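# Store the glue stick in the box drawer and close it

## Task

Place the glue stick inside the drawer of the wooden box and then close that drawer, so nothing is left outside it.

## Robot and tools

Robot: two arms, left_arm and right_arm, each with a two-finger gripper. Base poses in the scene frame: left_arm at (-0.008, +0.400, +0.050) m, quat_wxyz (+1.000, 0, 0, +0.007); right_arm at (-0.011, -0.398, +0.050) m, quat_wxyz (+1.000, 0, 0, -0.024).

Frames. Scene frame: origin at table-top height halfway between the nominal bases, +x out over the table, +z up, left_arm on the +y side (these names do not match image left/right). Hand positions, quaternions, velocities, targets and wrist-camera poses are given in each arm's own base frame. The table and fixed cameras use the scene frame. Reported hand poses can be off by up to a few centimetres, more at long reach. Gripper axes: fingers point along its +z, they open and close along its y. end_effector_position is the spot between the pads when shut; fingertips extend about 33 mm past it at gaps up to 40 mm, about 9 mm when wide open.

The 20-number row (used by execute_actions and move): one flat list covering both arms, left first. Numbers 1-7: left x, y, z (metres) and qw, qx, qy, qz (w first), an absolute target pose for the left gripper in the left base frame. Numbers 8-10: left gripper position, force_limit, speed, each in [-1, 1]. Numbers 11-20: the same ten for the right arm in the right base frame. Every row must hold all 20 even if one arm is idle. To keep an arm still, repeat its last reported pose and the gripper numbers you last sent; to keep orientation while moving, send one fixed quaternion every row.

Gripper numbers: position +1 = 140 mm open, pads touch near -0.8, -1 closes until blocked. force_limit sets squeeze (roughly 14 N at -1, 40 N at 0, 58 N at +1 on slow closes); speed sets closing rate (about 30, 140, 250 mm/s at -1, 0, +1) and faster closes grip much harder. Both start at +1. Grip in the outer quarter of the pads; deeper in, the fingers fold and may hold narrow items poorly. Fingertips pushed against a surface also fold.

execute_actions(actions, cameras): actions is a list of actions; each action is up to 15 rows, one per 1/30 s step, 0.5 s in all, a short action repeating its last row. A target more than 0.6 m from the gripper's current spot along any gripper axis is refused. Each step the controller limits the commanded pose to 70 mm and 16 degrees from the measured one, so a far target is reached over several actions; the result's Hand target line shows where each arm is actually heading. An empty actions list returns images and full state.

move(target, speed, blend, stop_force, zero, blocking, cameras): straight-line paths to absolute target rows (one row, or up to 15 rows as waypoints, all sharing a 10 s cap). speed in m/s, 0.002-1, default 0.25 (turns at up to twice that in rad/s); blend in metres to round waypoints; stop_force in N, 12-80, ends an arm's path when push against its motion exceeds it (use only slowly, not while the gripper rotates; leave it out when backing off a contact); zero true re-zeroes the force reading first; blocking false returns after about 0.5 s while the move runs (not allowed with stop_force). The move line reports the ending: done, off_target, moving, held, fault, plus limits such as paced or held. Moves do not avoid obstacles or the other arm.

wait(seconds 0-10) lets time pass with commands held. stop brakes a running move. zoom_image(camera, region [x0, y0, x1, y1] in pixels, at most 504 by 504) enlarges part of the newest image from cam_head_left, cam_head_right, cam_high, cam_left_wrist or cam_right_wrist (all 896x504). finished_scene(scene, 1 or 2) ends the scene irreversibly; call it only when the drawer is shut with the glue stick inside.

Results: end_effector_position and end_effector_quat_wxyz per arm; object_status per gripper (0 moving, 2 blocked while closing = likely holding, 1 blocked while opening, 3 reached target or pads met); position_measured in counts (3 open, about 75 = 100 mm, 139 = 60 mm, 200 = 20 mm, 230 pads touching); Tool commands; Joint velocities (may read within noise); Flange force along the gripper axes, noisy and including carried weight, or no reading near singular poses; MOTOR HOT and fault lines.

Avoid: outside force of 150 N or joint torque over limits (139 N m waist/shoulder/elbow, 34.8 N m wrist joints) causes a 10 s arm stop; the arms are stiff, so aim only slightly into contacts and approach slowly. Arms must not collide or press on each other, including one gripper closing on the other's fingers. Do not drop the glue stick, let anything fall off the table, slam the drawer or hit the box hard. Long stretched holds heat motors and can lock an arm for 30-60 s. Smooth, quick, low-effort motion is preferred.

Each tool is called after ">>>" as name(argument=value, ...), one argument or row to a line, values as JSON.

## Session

>>> execute_actions(
  actions=[],
)

>>> zoom_image(
  camera="cam_head_right",
  region=[200, 190, 660, 400],
)

Scene clock: 0.00 s.
left_arm: end_effector_position=(+0.4151, -0.2951, +0.2356) position_measured=3 object_status=3 end_effector_quat_wxyz=(+0.571, +0.326, -0.671, +0.341) | right_arm: end_effector_position=(+0.3180, -0.1147, +0.3175) position_measured=3 object_status=3 end_effector_quat_wxyz=(-0.367, -0.375, +0.672, -0.522)
Joint positions: left_arm=[0.128 0.611 -0.213 0.939 -1.934 -1.072] | right_arm=[0.809 0.069 -0.634 0.751 -2.064 -1.462]
Joint velocities: within noise
Flange force (N): no reading
Hand target: left_arm +0.4151, -0.2951, +0.2356; +0.571, +0.326, -0.671, +0.341 | right_arm +0.3180, -0.1147, +0.3175; -0.367, -0.375, +0.672, -0.522
Tool commands: left_gripper/position=+1.0 left_gripper/force_limit=+1.0 left_gripper/speed=+1.0 right_gripper/position=+1.0 right_gripper/force_limit=+1.0 right_gripper/speed=+1.0

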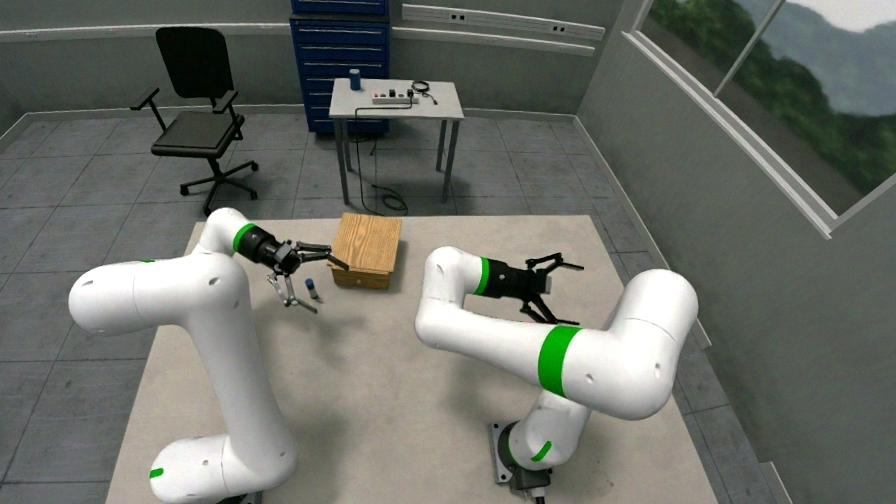

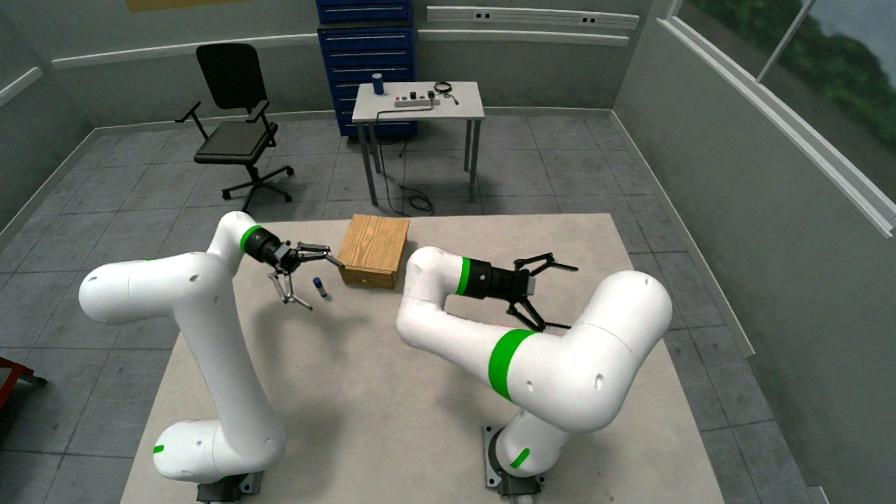

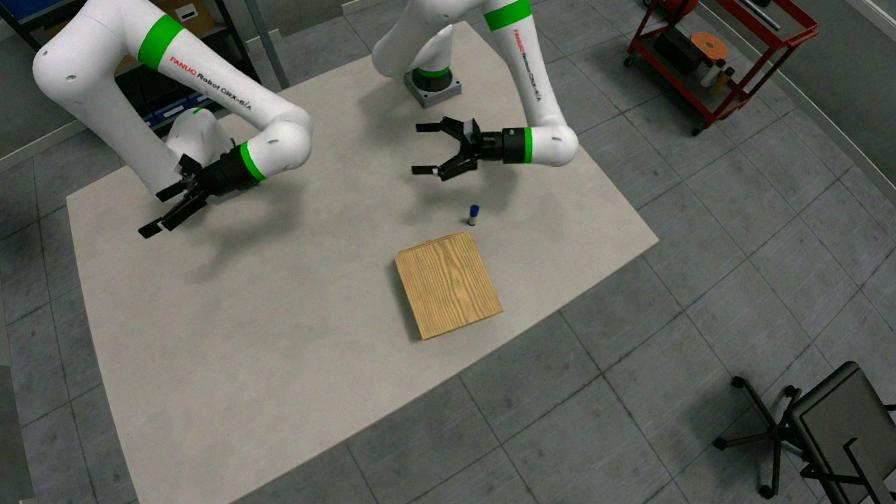

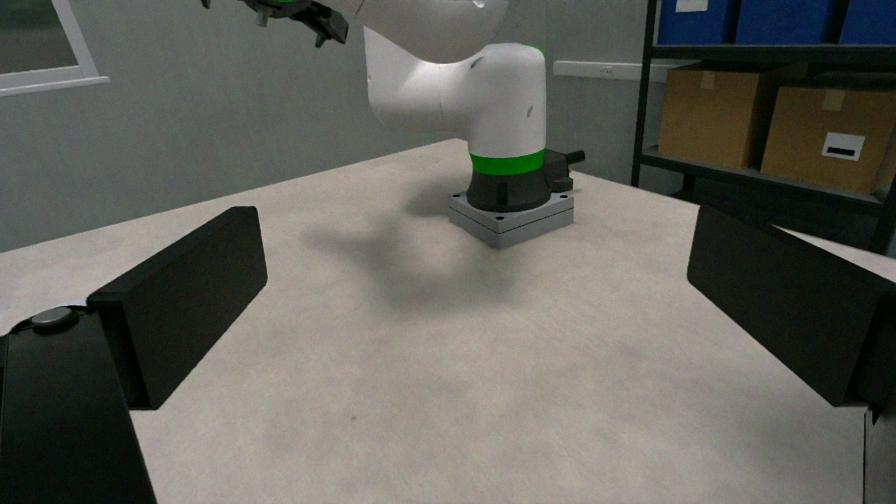

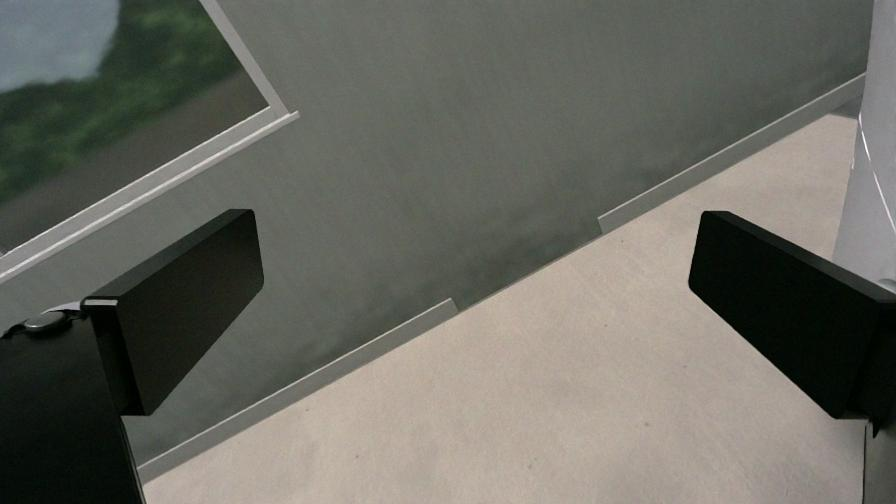

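Scaled by 1.096 from the camera's 896x504 image, which has a finer 1280x720 frame.

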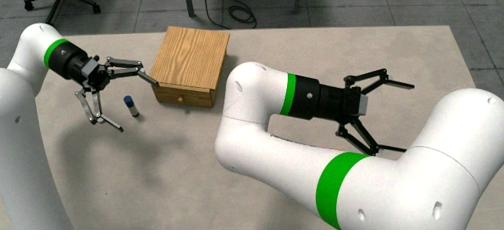

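>>> zoom_image(
  camera="cam_high",
  region=[370, 180, 530, 350],
)

>>> zoom_image(
  camera="cam_head_right",
  region=[260, 190, 430, 320],
)

>>> zoom_image(
  camera="cam_head_left",
  region=[260, 190, 430, 320],
)

Scaled by 2.965 from the camera's 896x504 image, which has a finer 1280x720 frame.

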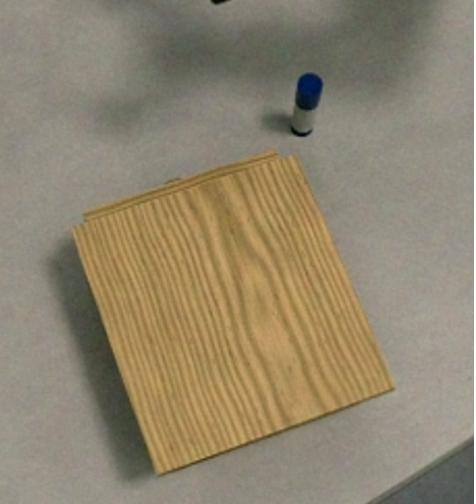

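Scaled by 2.965 from the camera's 896x504 image, which has a finer 1280x720 frame.

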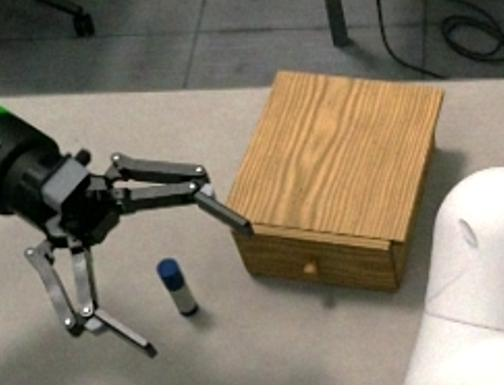

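Scaled by 2.965 from the camera's 896x504 image, which has a finer 1280x720 frame.

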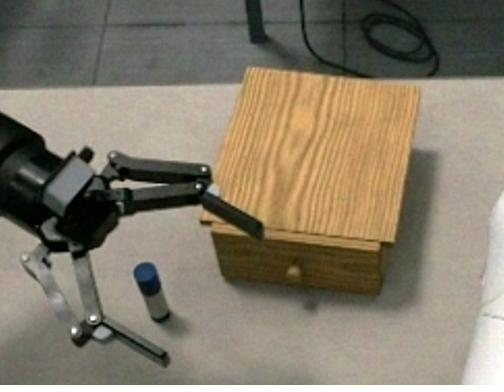

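>>> move(
  target=[0.36,-0.31,0.2,0.0441,0.7912,-0.0574,0.6071,1,1,1,0.318,-0.1147,0.3175,-0.367,-0.375,0.672,-0.522,1,1,1],
  speed=0.3,
  cameras=["cam_left_wrist","cam_head_right","cam_high"],
)

Scene clock: 5.80 s.
left_arm: end_effector_position=(+0.3605, -0.3092, +0.2001) position_measured=3 object_status=3 end_effector_quat_wxyz=(+0.150, +0.791, -0.140, +0.576) | right_arm: end_effector_position=(+0.3180, -0.1147, +0.3175) position_measured=3 object_status=3 end_effector_quat_wxyz=(-0.367, -0.375, +0.672, -0.522)
Joint positions: left_arm=[-0.438 -0.716 -1.187 0.042 0.174 1.611] | right_arm=[0.809 0.069 -0.634 0.751 -2.064 -1.462]
Flange force (N): left_arm=no reading | right_arm=[3.2 -4.2 4.2]
Hand target: left_arm +0.3605, -0.3092, +0.2001; +0.150, +0.791, -0.140, +0.576 | right_arm +0.3180, -0.1147, +0.3175; -0.367, -0.375, +0.672, -0.522
Off the commanded pose: left_arm 0.001 m, 16 deg | right_arm 0.000 m, 0 deg.
joint sent to its limit (left arm) — joint 3 (elbow), lower limit, where the elbow is as bent as it goes. The joint targets are off in orientation, not in position.
move: off_target (left_arm); limits=paced
Images, in order (width x height): cam_head_right 896x504, cam_high 896x504, cam_left_wrist 896x504.

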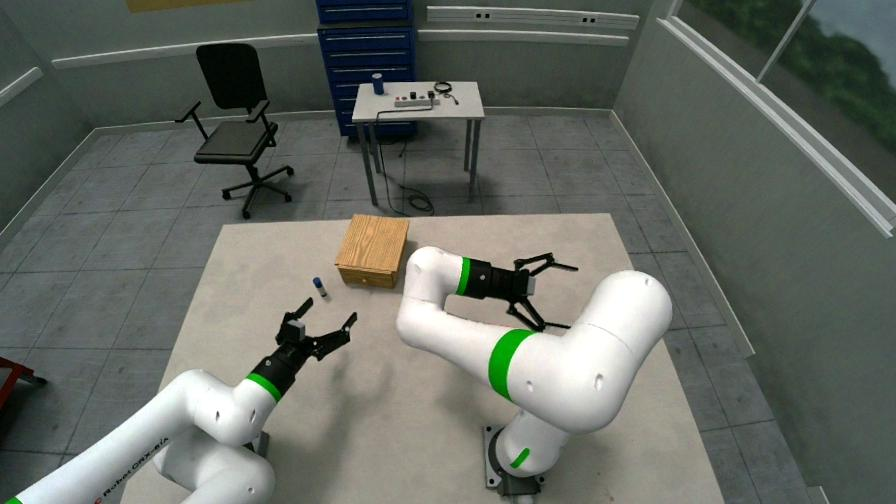

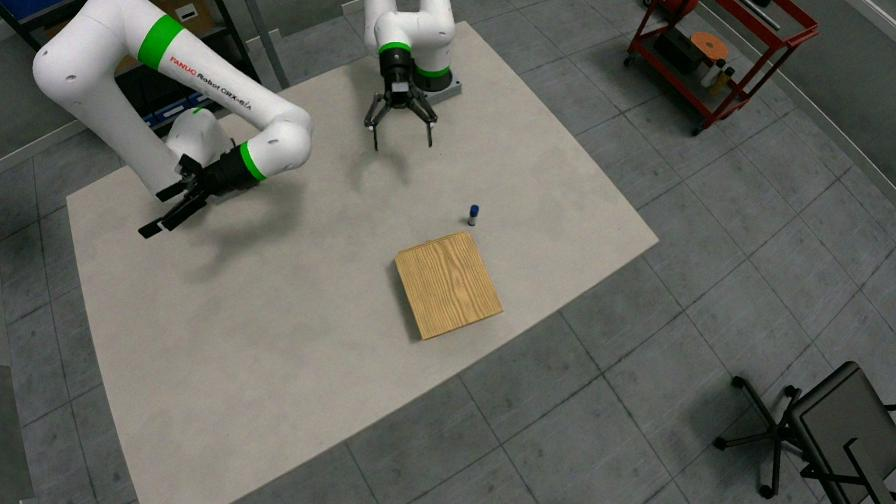

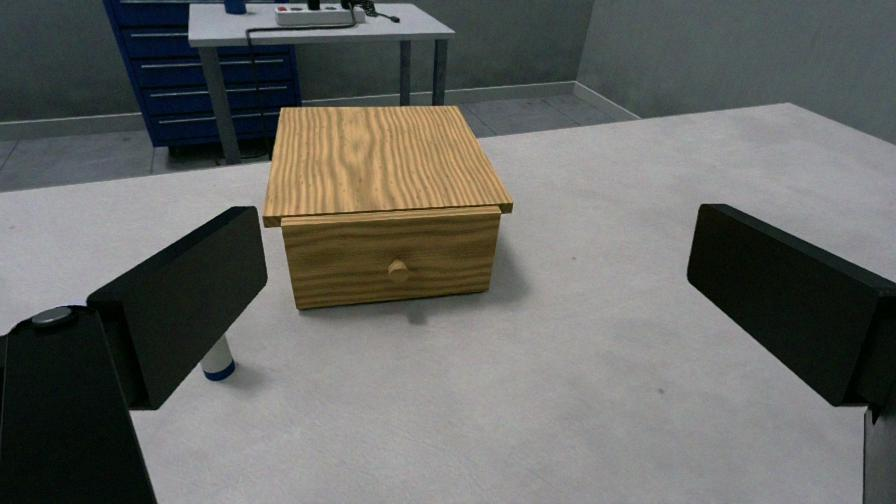

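>>> move(
  target=[0.43,-0.325,0.10,0.0441,0.7912,-0.0574,0.6071,1,1,1,0.318,-0.1147,0.3175,-0.367,-0.375,0.672,-0.522,1,1,1],
  speed=0.2,
  cameras=["cam_left_wrist","cam_head_right"],
)

Scene clock: 7.77 s.
left_arm: end_effector_position=(+0.4300, -0.3250, +0.1000) position_measured=3 object_status=3 end_effector_quat_wxyz=(+0.044, +0.791, -0.057, +0.607) | right_arm: end_effector_position=(+0.3180, -0.1147, +0.3175) position_measured=3 object_status=3 end_effector_quat_wxyz=(-0.367, -0.375, +0.672, -0.522)
Joint positions: left_arm=[-0.97 0.196 -1.141 0.887 1.155 1.384] | right_arm=[0.809 0.069 -0.634 0.751 -2.064 -1.462]
Flange force (N): left_arm=[4.9 -3.9 -4.9] | right_arm=[2.9 -4.0 4.1]
Hand target: left_arm +0.4300, -0.3250, +0.1000; +0.044, +0.791, -0.057, +0.607 | right_arm +0.3180, -0.1147, +0.3175; -0.367, -0.375, +0.672, -0.522
Off the commanded pose: left_arm 0.000 m, 0 deg | right_arm 0.000 m, 0 deg.
move: done
Images, in order (width x height): cam_head_right 896x504, cam_left_wrist 896x504.

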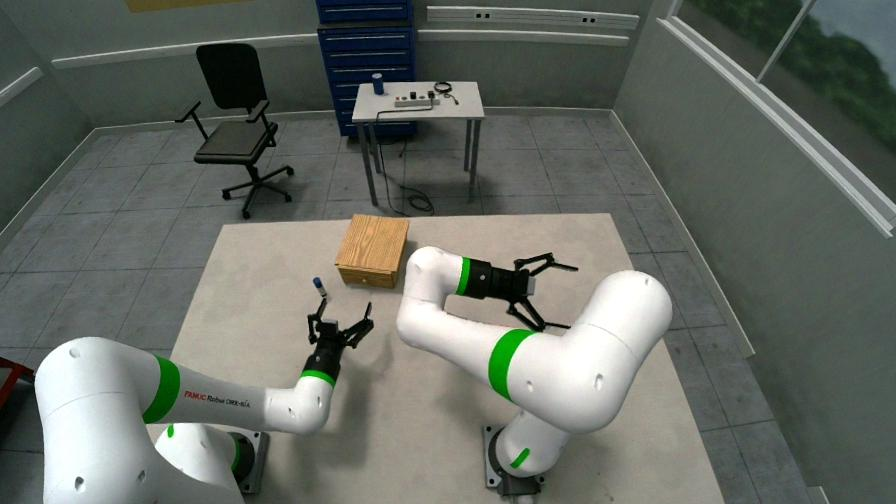

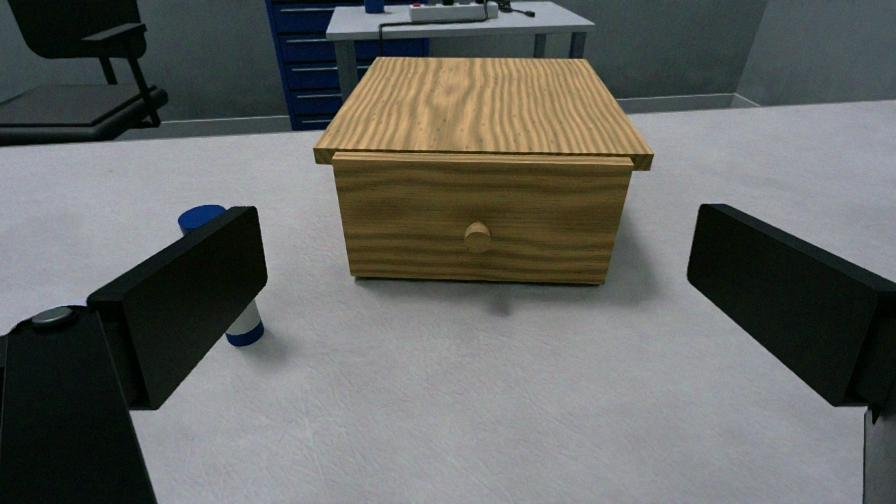

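>>> move(
  target=[0.5284,-0.35,0.013,0.0478,0.7908,-0.0623,0.6068,-0.1,1,0,0.318,-0.1147,0.3175,-0.367,-0.375,0.672,-0.522,1,1,1],
  speed=0.2,
  cameras=["cam_left_wrist","cam_head_right"],
)

Scene clock: 9.37 s.
left_arm: end_effector_position=(+0.5284, -0.3500, +0.0130) position_measured=141 object_status=3 end_effector_quat_wxyz=(+0.048, +0.791, -0.062, +0.607) | right_arm: end_effector_position=(+0.3180, -0.1147, +0.3175) position_measured=3 object_status=3 end_effector_quat_wxyz=(-0.367, -0.375, +0.672, -0.522)
Joint positions: left_arm=[-0.681 0.584 -0.893 0.538 1.228 1.521] | right_arm=[0.809 0.069 -0.634 0.751 -2.064 -1.462]
Flange force (N): left_arm=[6.0 -1.8 -5.7] | right_arm=[3.4 -3.7 3.9]
Hand target: left_arm +0.5284, -0.3500, +0.0130; +0.048, +0.791, -0.062, +0.607 | right_arm +0.3180, -0.1147, +0.3175; -0.367, -0.375, +0.672, -0.522
Off the commanded pose: left_arm 0.000 m, 0 deg | right_arm 0.000 m, 0 deg.
move: done
Images, in order (width x height): cam_head_right 896x504, cam_left_wrist 896x504.

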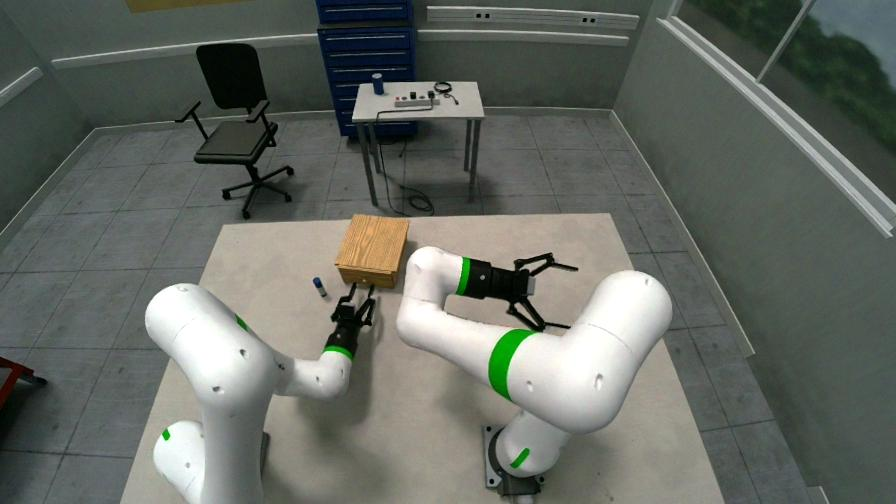

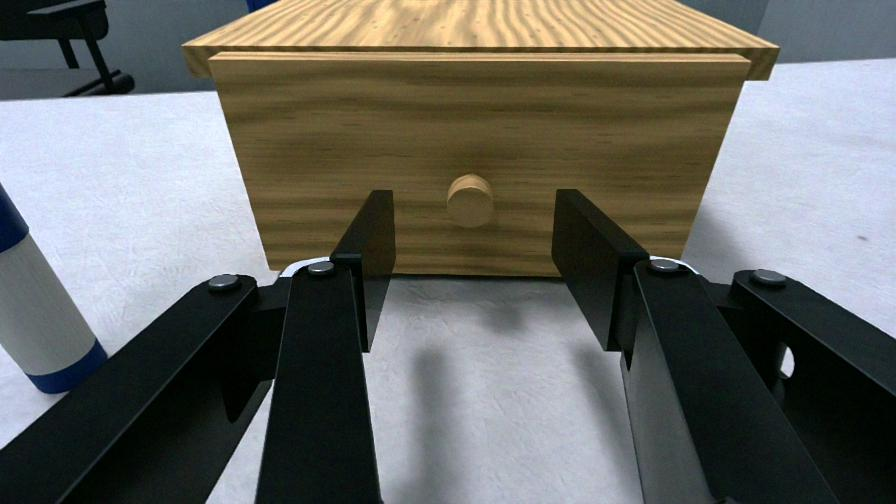

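>>> move(
  target=[
    [0.5659,-0.3559,0.013,0.0478,0.7908,-0.0623,0.6068,-0.1,1,0,0.318,-0.1147,0.3175,-0.367,-0.375,0.672,-0.522,1,1,1],
    [0.5659,-0.3559,0.013,0.0478,0.7908,-0.0623,0.6068,-1,0,-1,0.318,-0.1147,0.3175,-0.367,-0.375,0.672,-0.522,1,1,1],
    [0.4128,-0.3317,0.013,0.0478,0.7908,-0.0623,0.6068,-1,0,-1,0.318,-0.1147,0.3175,-0.367,-0.375,0.672,-0.522,1,1,1],
  ],
  speed=[0.1,0.1,0.12],
  cameras=["cam_left_wrist","cam_head_right","cam_high"],
)

Scene clock: 14.17 s.
left_arm: end_effector_position=(+0.4128, -0.3317, +0.0130) position_measured=206 object_status=2 end_effector_quat_wxyz=(+0.048, +0.791, -0.062, +0.607) | right_arm: end_effector_position=(+0.3180, -0.1147, +0.3175) position_measured=3 object_status=3 end_effector_quat_wxyz=(-0.367, -0.375, +0.672, -0.522)
Joint positions: left_arm=[-1.007 0.521 -1.112 0.839 1.351 1.619] | right_arm=[0.809 0.069 -0.634 0.751 -2.064 -1.462]
Flange force (N): left_arm=[5.3 -2.5 -3.4] | right_arm=[3.2 -3.8 3.7]
Hand target: left_arm +0.4128, -0.3317, +0.0130; +0.048, +0.791, -0.062, +0.607 | right_arm +0.3180, -0.1147, +0.3175; -0.367, -0.375, +0.672, -0.522
Off the commanded pose: left_arm 0.000 m, 0 deg | right_arm 0.000 m, 0 deg.
move: done
Images, in order (width x height): cam_head_right 896x504, cam_high 896x504, cam_left_wrist 896x504.

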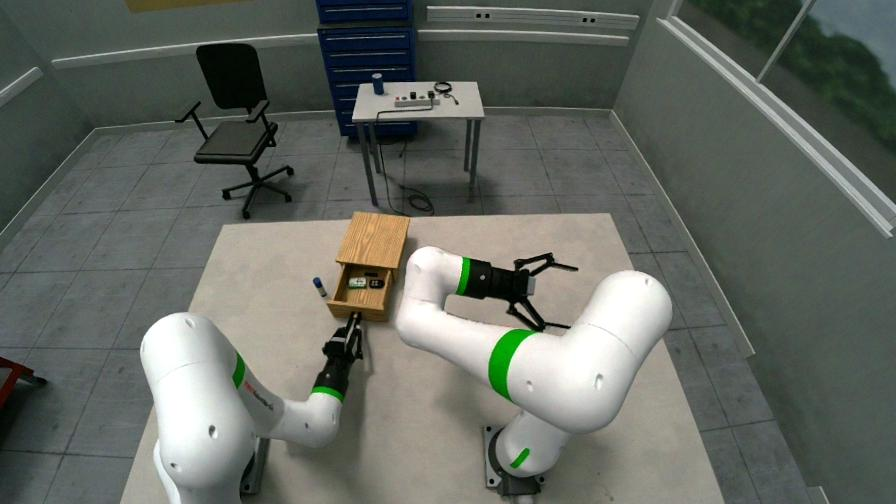

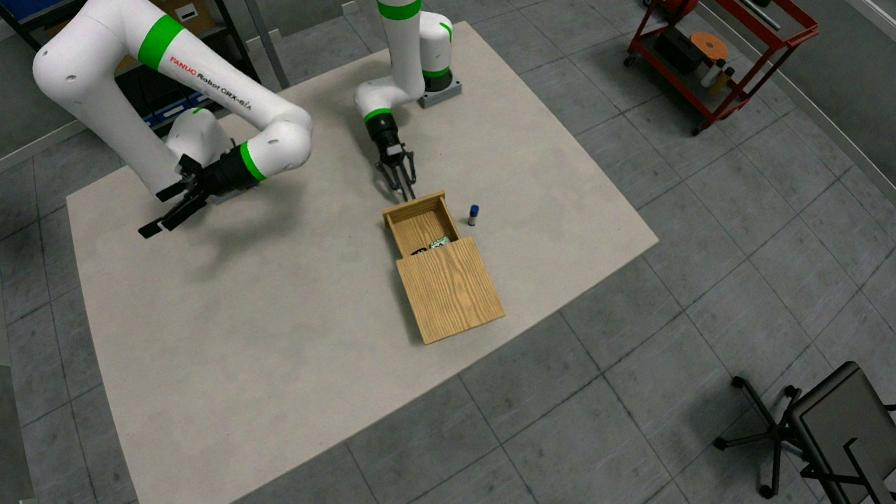

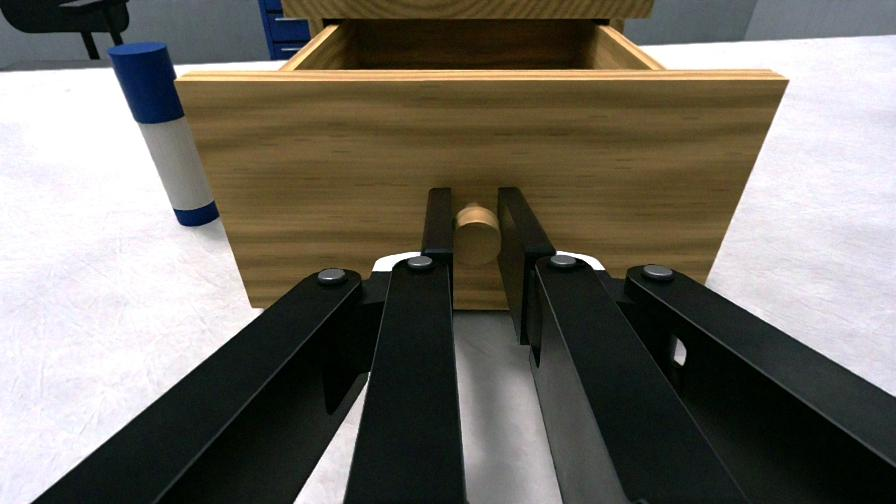

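>>> move(
  target=[
    [0.4128,-0.3317,0.013,0.0478,0.7908,-0.0623,0.6068,-0.25,0,0,0.318,-0.1147,0.3175,-0.367,-0.375,0.672,-0.522,1,1,1],
    [0.3832,-0.327,0.016,0.0478,0.7908,-0.0623,0.6068,-0.25,0,0,0.318,-0.1147,0.3175,-0.367,-0.375,0.672,-0.522,1,1,1],
    [0.385,-0.28,0.18,0.0535,0.9281,-0.1470,0.3378,-0.25,0,0,0.318,-0.1147,0.3175,-0.367,-0.375,0.672,-0.522,1,1,1],
    [0.50,-0.17,0.10,0.0535,0.9281,-0.1470,0.3378,-0.25,0,0,0.318,-0.1147,0.3175,-0.367,-0.375,0.672,-0.522,1,1,1],
  ],
  speed=[0.1,0.12,0.3,0.3],
  blend=[0,0.01,0.04,0],
  cameras=["cam_left_wrist","cam_head_right","cam_high"],
)

Scene clock: 19.10 s.
left_arm: end_effector_position=(+0.5000, -0.1700, +0.1000) position_measured=160 object_status=3 end_effector_quat_wxyz=(+0.053, +0.928, -0.147, +0.338) | right_arm: end_effector_position=(+0.3180, -0.1147, +0.3175) position_measured=3 object_status=3 end_effector_quat_wxyz=(-0.367, -0.375, +0.672, -0.522)
Joint positions: left_arm=[-0.63 -0.251 -0.968 2.292 0.269 -0.494] | right_arm=[0.809 0.069 -0.634 0.751 -2.064 -1.462]
Flange force (N): left_arm=no reading | right_arm=[3.0 -4.1 3.8]
Hand target: left_arm +0.5000, -0.1700, +0.1000; +0.053, +0.928, -0.147, +0.338 | right_arm +0.3180, -0.1147, +0.3175; -0.367, -0.375, +0.672, -0.522
Off the commanded pose: left_arm 0.000 m, 0 deg | right_arm 0.000 m, 0 deg.
move: done; limits=paced
Images, in order (width x height): cam_head_right 896x504, cam_high 896x504, cam_left_wrist 896x504.

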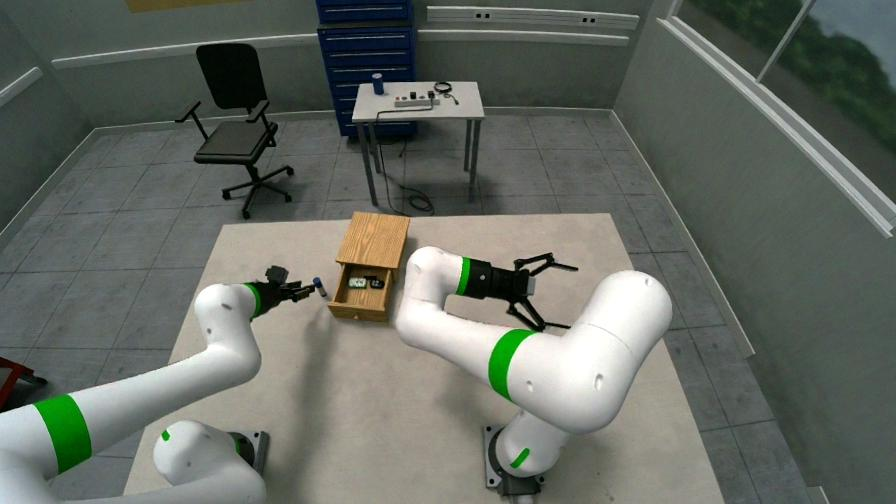

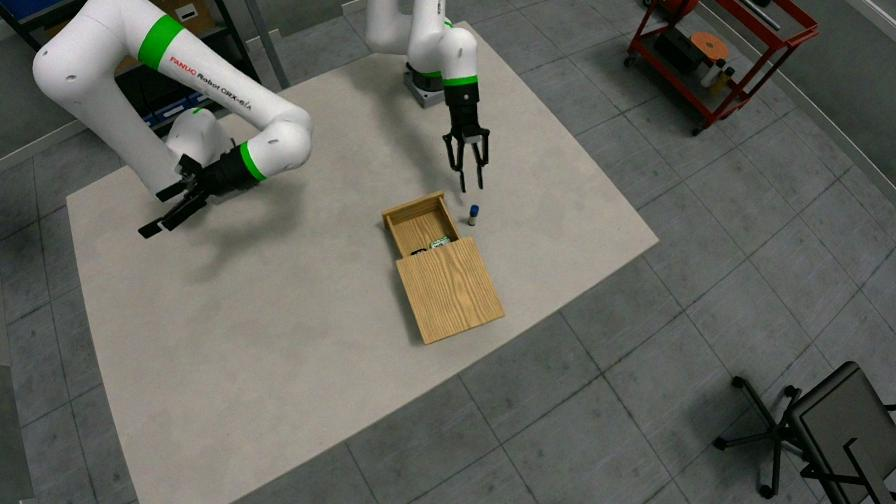

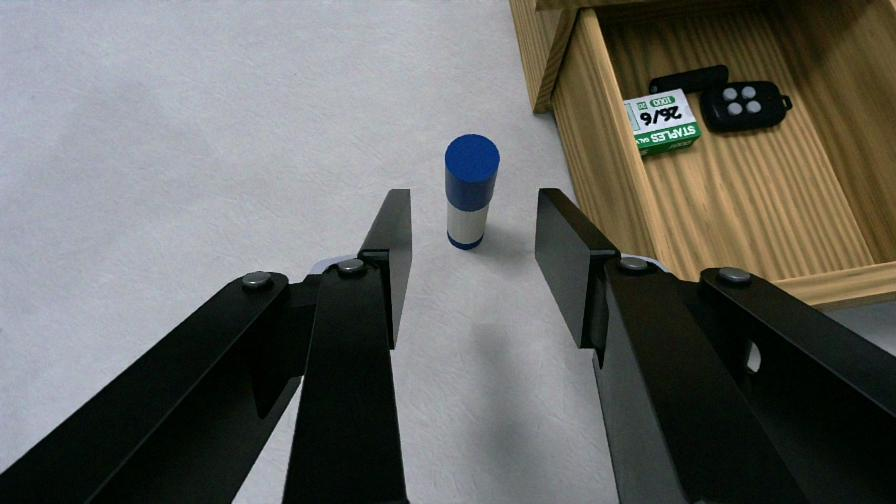

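>>> move(
  target=[
    [0.5532,-0.1894,0.024,0.0535,0.9281,-0.1470,0.3378,-0.25,0,0,0.318,-0.1147,0.3175,-0.367,-0.375,0.672,-0.522,1,1,1],
  ],
  speed=0.12,
  cameras=["cam_left_wrist","cam_high"],
)

>>> zoom_image(
  camera="cam_high",
  region=[400, 150, 530, 270],
)

Scene clock: 21.00 s.
left_arm: end_effector_position=(+0.5533, -0.1893, +0.0247) position_measured=160 object_status=3 end_effector_quat_wxyz=(+0.054, +0.942, -0.152, +0.296) | right_arm: end_effector_position=(+0.3180, -0.1147, +0.3175) position_measured=3 object_status=3 end_effector_quat_wxyz=(-0.367, -0.375, +0.672, -0.522)
Joint positions: left_arm=[-0.402 0.066 -0.887 1.802 0.036 -0.161] | right_arm=[0.809 0.069 -0.634 0.751 -2.064 -1.462]
Flange force (N): left_arm=no reading | right_arm=[3.2 -3.4 3.6]
Hand target: left_arm +0.5532, -0.1893, +0.0247; +0.054, +0.942, -0.152, +0.296 | right_arm +0.3180, -0.1147, +0.3175; -0.367, -0.375, +0.672, -0.522
Off the commanded pose: left_arm 0.001 m, 5 deg | right_arm 0.000 m, 0 deg.
move: off_target (left_arm)
Images, in order (width x height): cam_high 896x504, cam_left_wrist 896x504.

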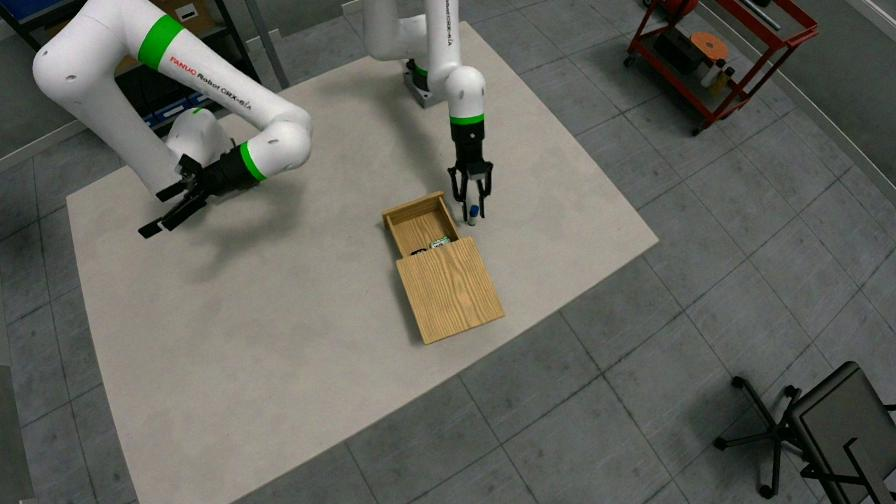

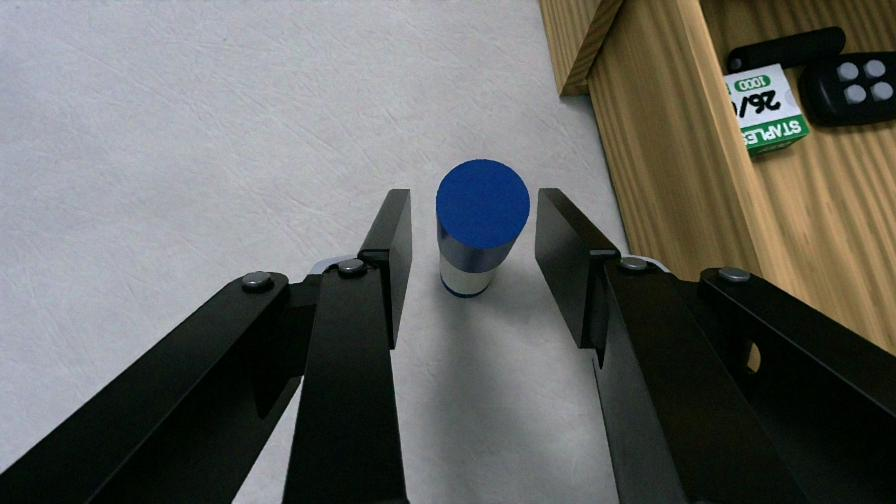

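Scaled by 3.877 from the camera's 896x504 image, which has a finer 1280x720 frame.

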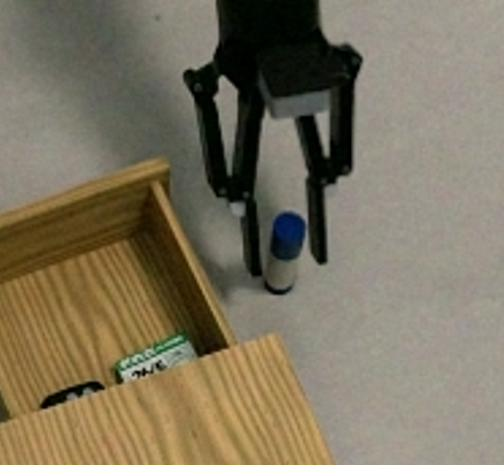

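>>> move(
  target=[0.5533,-0.1893,0.0247,0.054,0.942,-0.152,0.296,-1,-0.1,-1,0.318,-0.1147,0.3175,-0.367,-0.375,0.672,-0.522,1,1,1],
  cameras=["cam_left_wrist","cam_high"],
)

>>> zoom_image(
  camera="cam_high",
  region=[400, 150, 530, 270],
)

Scene clock: 22.43 s.
left_arm: end_effector_position=(+0.5533, -0.1893, +0.0247) position_measured=193 object_status=2 end_effector_quat_wxyz=(+0.054, +0.942, -0.152, +0.296) | right_arm: end_effector_position=(+0.3180, -0.1147, +0.3175) position_measured=3 object_status=3 end_effector_quat_wxyz=(-0.367, -0.375, +0.672, -0.522)
Joint positions: left_arm=[-0.398 0.066 -0.888 1.79 0.034 -0.152] | right_arm=[0.809 0.069 -0.634 0.751 -2.064 -1.462]
Flange force (N): left_arm=no reading | right_arm=[3.2 -3.8 4.0]
Hand target: left_arm +0.5533, -0.1893, +0.0247; +0.054, +0.942, -0.152, +0.296 | right_arm +0.3180, -0.1147, +0.3175; -0.367, -0.375, +0.672, -0.522
Off the commanded pose: left_arm 0.000 m, 0 deg | right_arm 0.000 m, 0 deg.
move: done
Images, in order (width x height): cam_high 896x504, cam_left_wrist 896x504.

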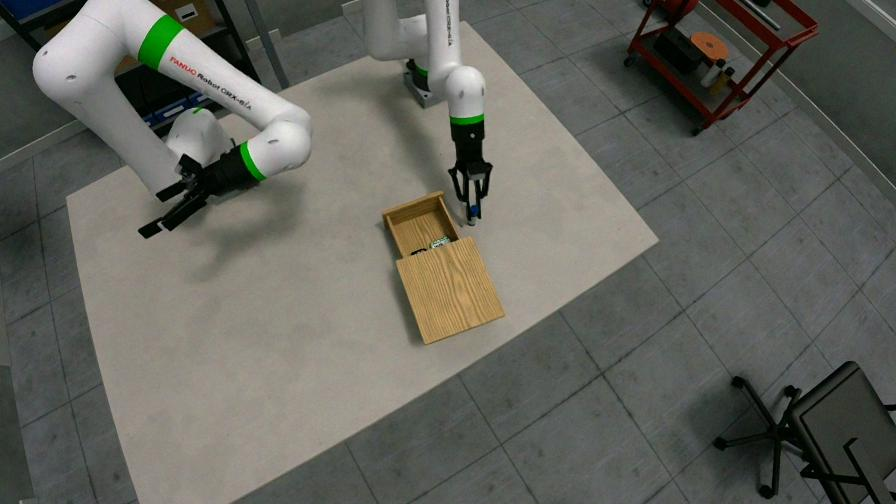

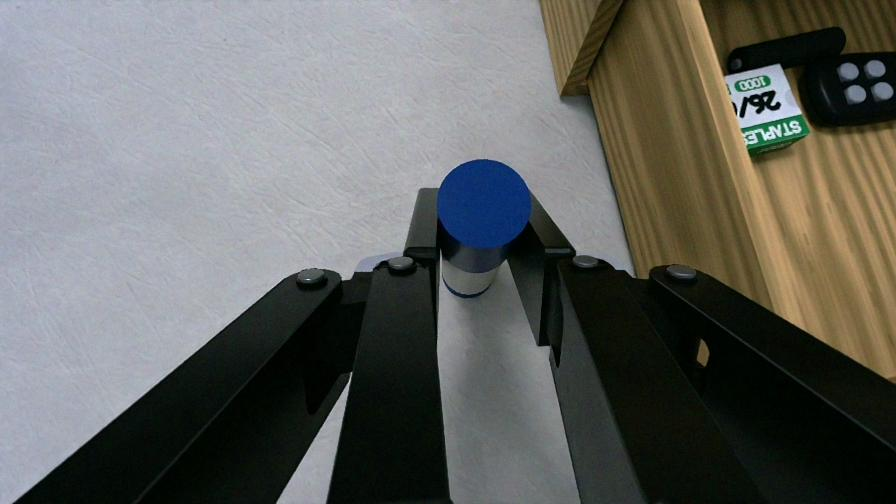

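Scaled by 3.877 from the camera's 896x504 image, which has a finer 1280x720 frame.

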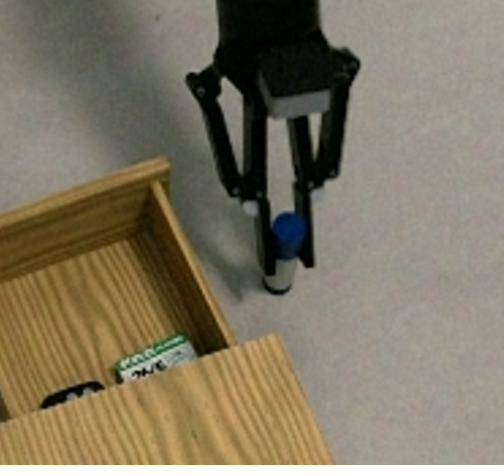

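>>> move(
  target=[
    [0.5533,-0.1893,0.09,0.054,0.942,-0.152,0.296,-1,-0.1,-1,0.318,-0.1147,0.3175,-0.367,-0.375,0.672,-0.522,1,1,1],
    [0.54,-0.22,0.18,0,0.9877,-0.1564,0,-1,-0.1,-1,0.318,-0.1147,0.3175,-0.367,-0.375,0.672,-0.522,1,1,1],
  ],
  speed=[0.15,0.3],
  blend=[0.02,0],
  cameras=["cam_left_wrist","cam_high"],
)

Scene clock: 25.63 s.
left_arm: end_effector_position=(+0.5400, -0.2200, +0.1800) position_measured=193 object_status=2 end_effector_quat_wxyz=(+0.000, +0.988, -0.156, +0.000) | right_arm: end_effector_position=(+0.3180, -0.1147, +0.3175) position_measured=3 object_status=3 end_effector_quat_wxyz=(-0.367, -0.375, +0.672, -0.522)
Joint positions: left_arm=[-0.612 0.348 0.269 3.142 1.492 -1.273] | right_arm=[0.809 0.069 -0.634 0.751 -2.064 -1.462]
Flange force (N): left_arm=[-9.4 -0.8 2.6] | right_arm=[3.2 -4.0 4.0]
Hand target: left_arm +0.5400, -0.2200, +0.1800; +0.000, +0.988, -0.156, +0.000 | right_arm +0.3180, -0.1147, +0.3175; -0.367, -0.375, +0.672, -0.522
Off the commanded pose: left_arm 0.000 m, 0 deg | right_arm 0.000 m, 0 deg.
move: done; limits=paced
Images, in order (width x height): cam_high 896x504, cam_left_wrist 896x504.

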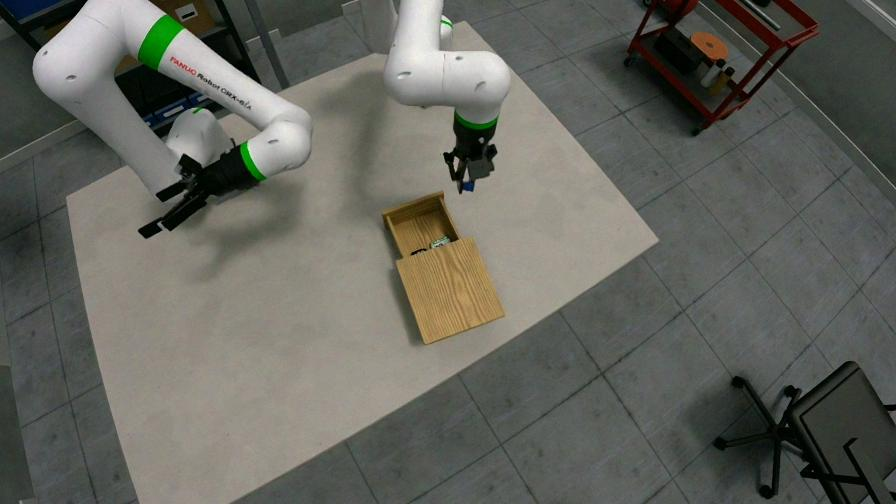

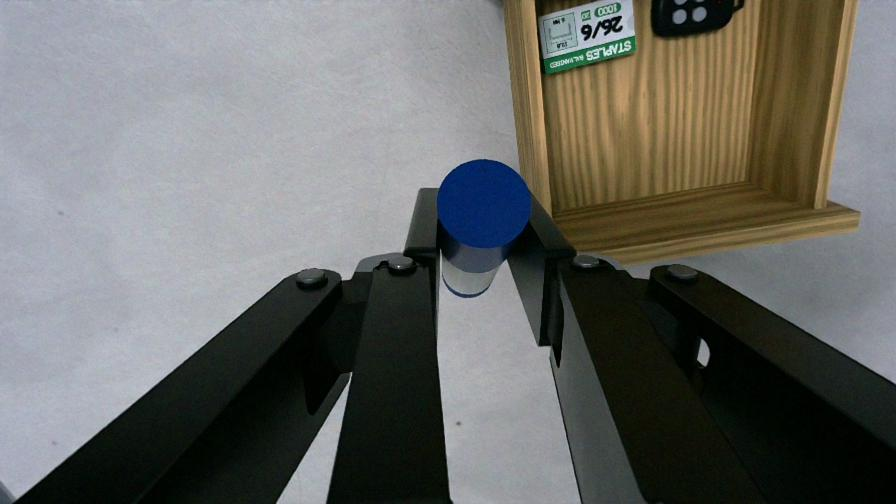

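>>> move(
  target=[0.514,-0.332,0.16,-0.2413,0.6158,-0.7211,-0.2061,-1,-0.1,-1,0.318,-0.1147,0.3175,-0.367,-0.375,0.672,-0.522,1,1,1],
  speed=0.35,
  cameras=["cam_left_wrist","cam_high","cam_head_right"],
)

>>> zoom_image(
  camera="cam_high",
  region=[370, 150, 500, 270],
)

Scene clock: 27.73 s.
left_arm: end_effector_position=(+0.5232, -0.2920, +0.1672) position_measured=193 object_status=2 end_effector_quat_wxyz=(-0.164, +0.806, -0.552, -0.139) | right_arm: end_effector_position=(+0.3180, -0.1147, +0.3175) position_measured=3 object_status=3 end_effector_quat_wxyz=(-0.367, -0.375, +0.672, -0.522)
Joint positions: left_arm=[-0.868 0.668 0.557 2.894 1.818 -1.92] | right_arm=[0.809 0.069 -0.634 0.751 -2.064 -1.462]
Flange force (N): left_arm=[-7.9 5.3 4.5] | right_arm=[2.9 -3.8 4.2]
Hand target: left_arm +0.5232, -0.2920, +0.1673; -0.164, +0.806, -0.552, -0.139 | right_arm +0.3180, -0.1147, +0.3175; -0.367, -0.375, +0.672, -0.522
Off the commanded pose: left_arm 0.042 m, 32 deg | right_arm 0.000 m, 0 deg.
move: held (left_arm; a check stopped the path); limits=held
pose unreachable (left arm): on one or more control steps of this call, first in action 0 (counted from 0), this arm could not follow its commanded pose, so it was not sent that pose on those steps. It may still have moved: this result reports where it is.
cause: moving toward the commanded pose would bring a part of the arm too close to another arm (a part of this arm just beyond joint 4 (forearm roll) and a part of the right arm just beyond its joint 5 (wrist pitch), at the place that arm is still heading or pushing toward).
Images, in order (width x height): cam_head_right 896x504, cam_high 896x504, cam_left_wrist 896x504.

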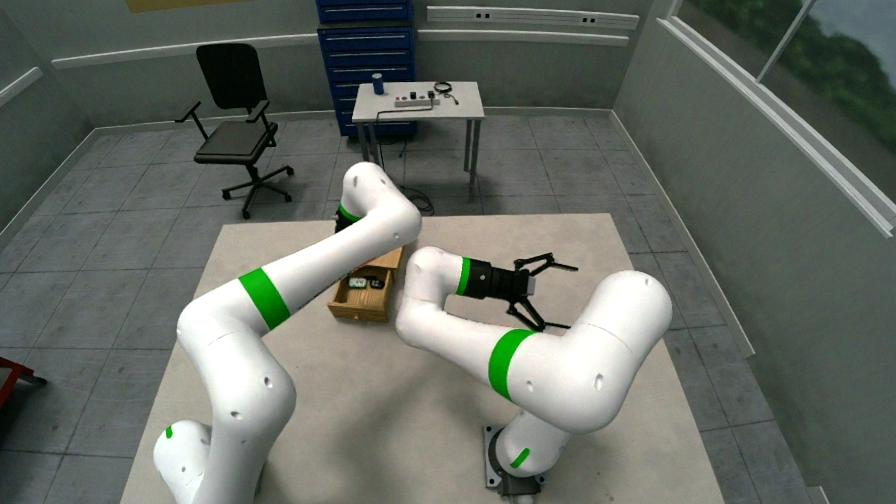

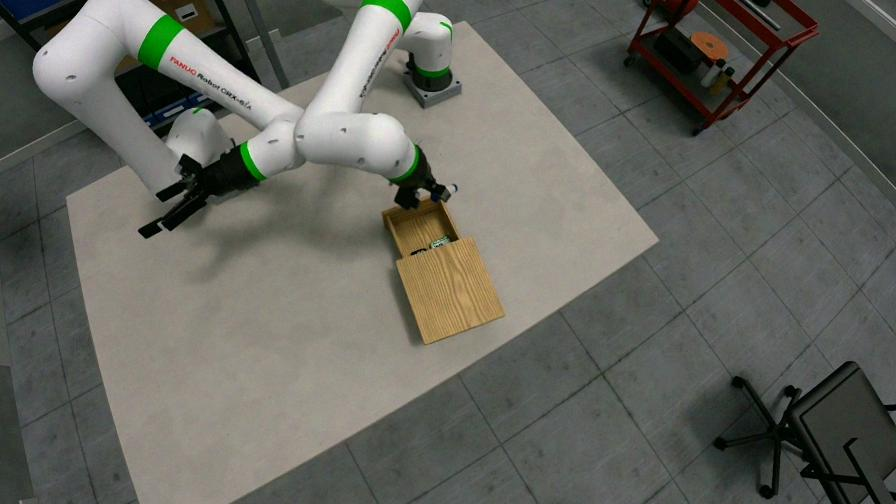

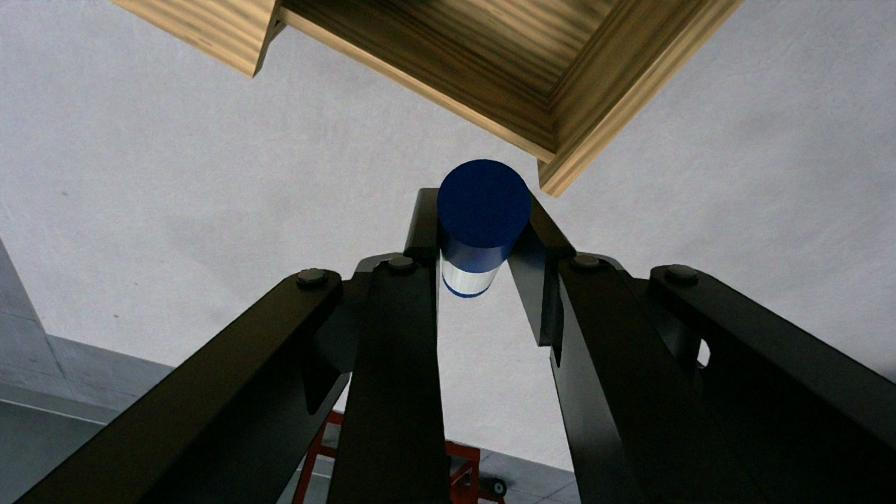

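Scaled by 3.877 from the camera's 896x504 image, which has a finer 1280x720 frame.

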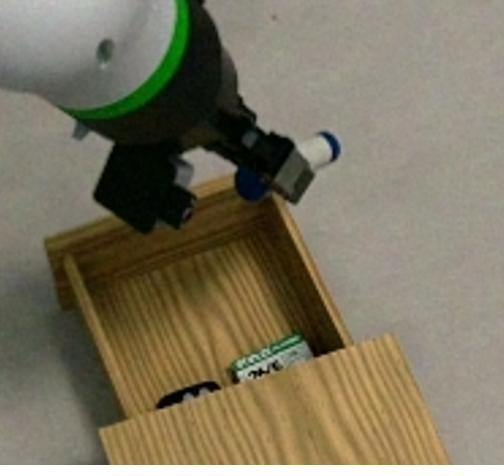

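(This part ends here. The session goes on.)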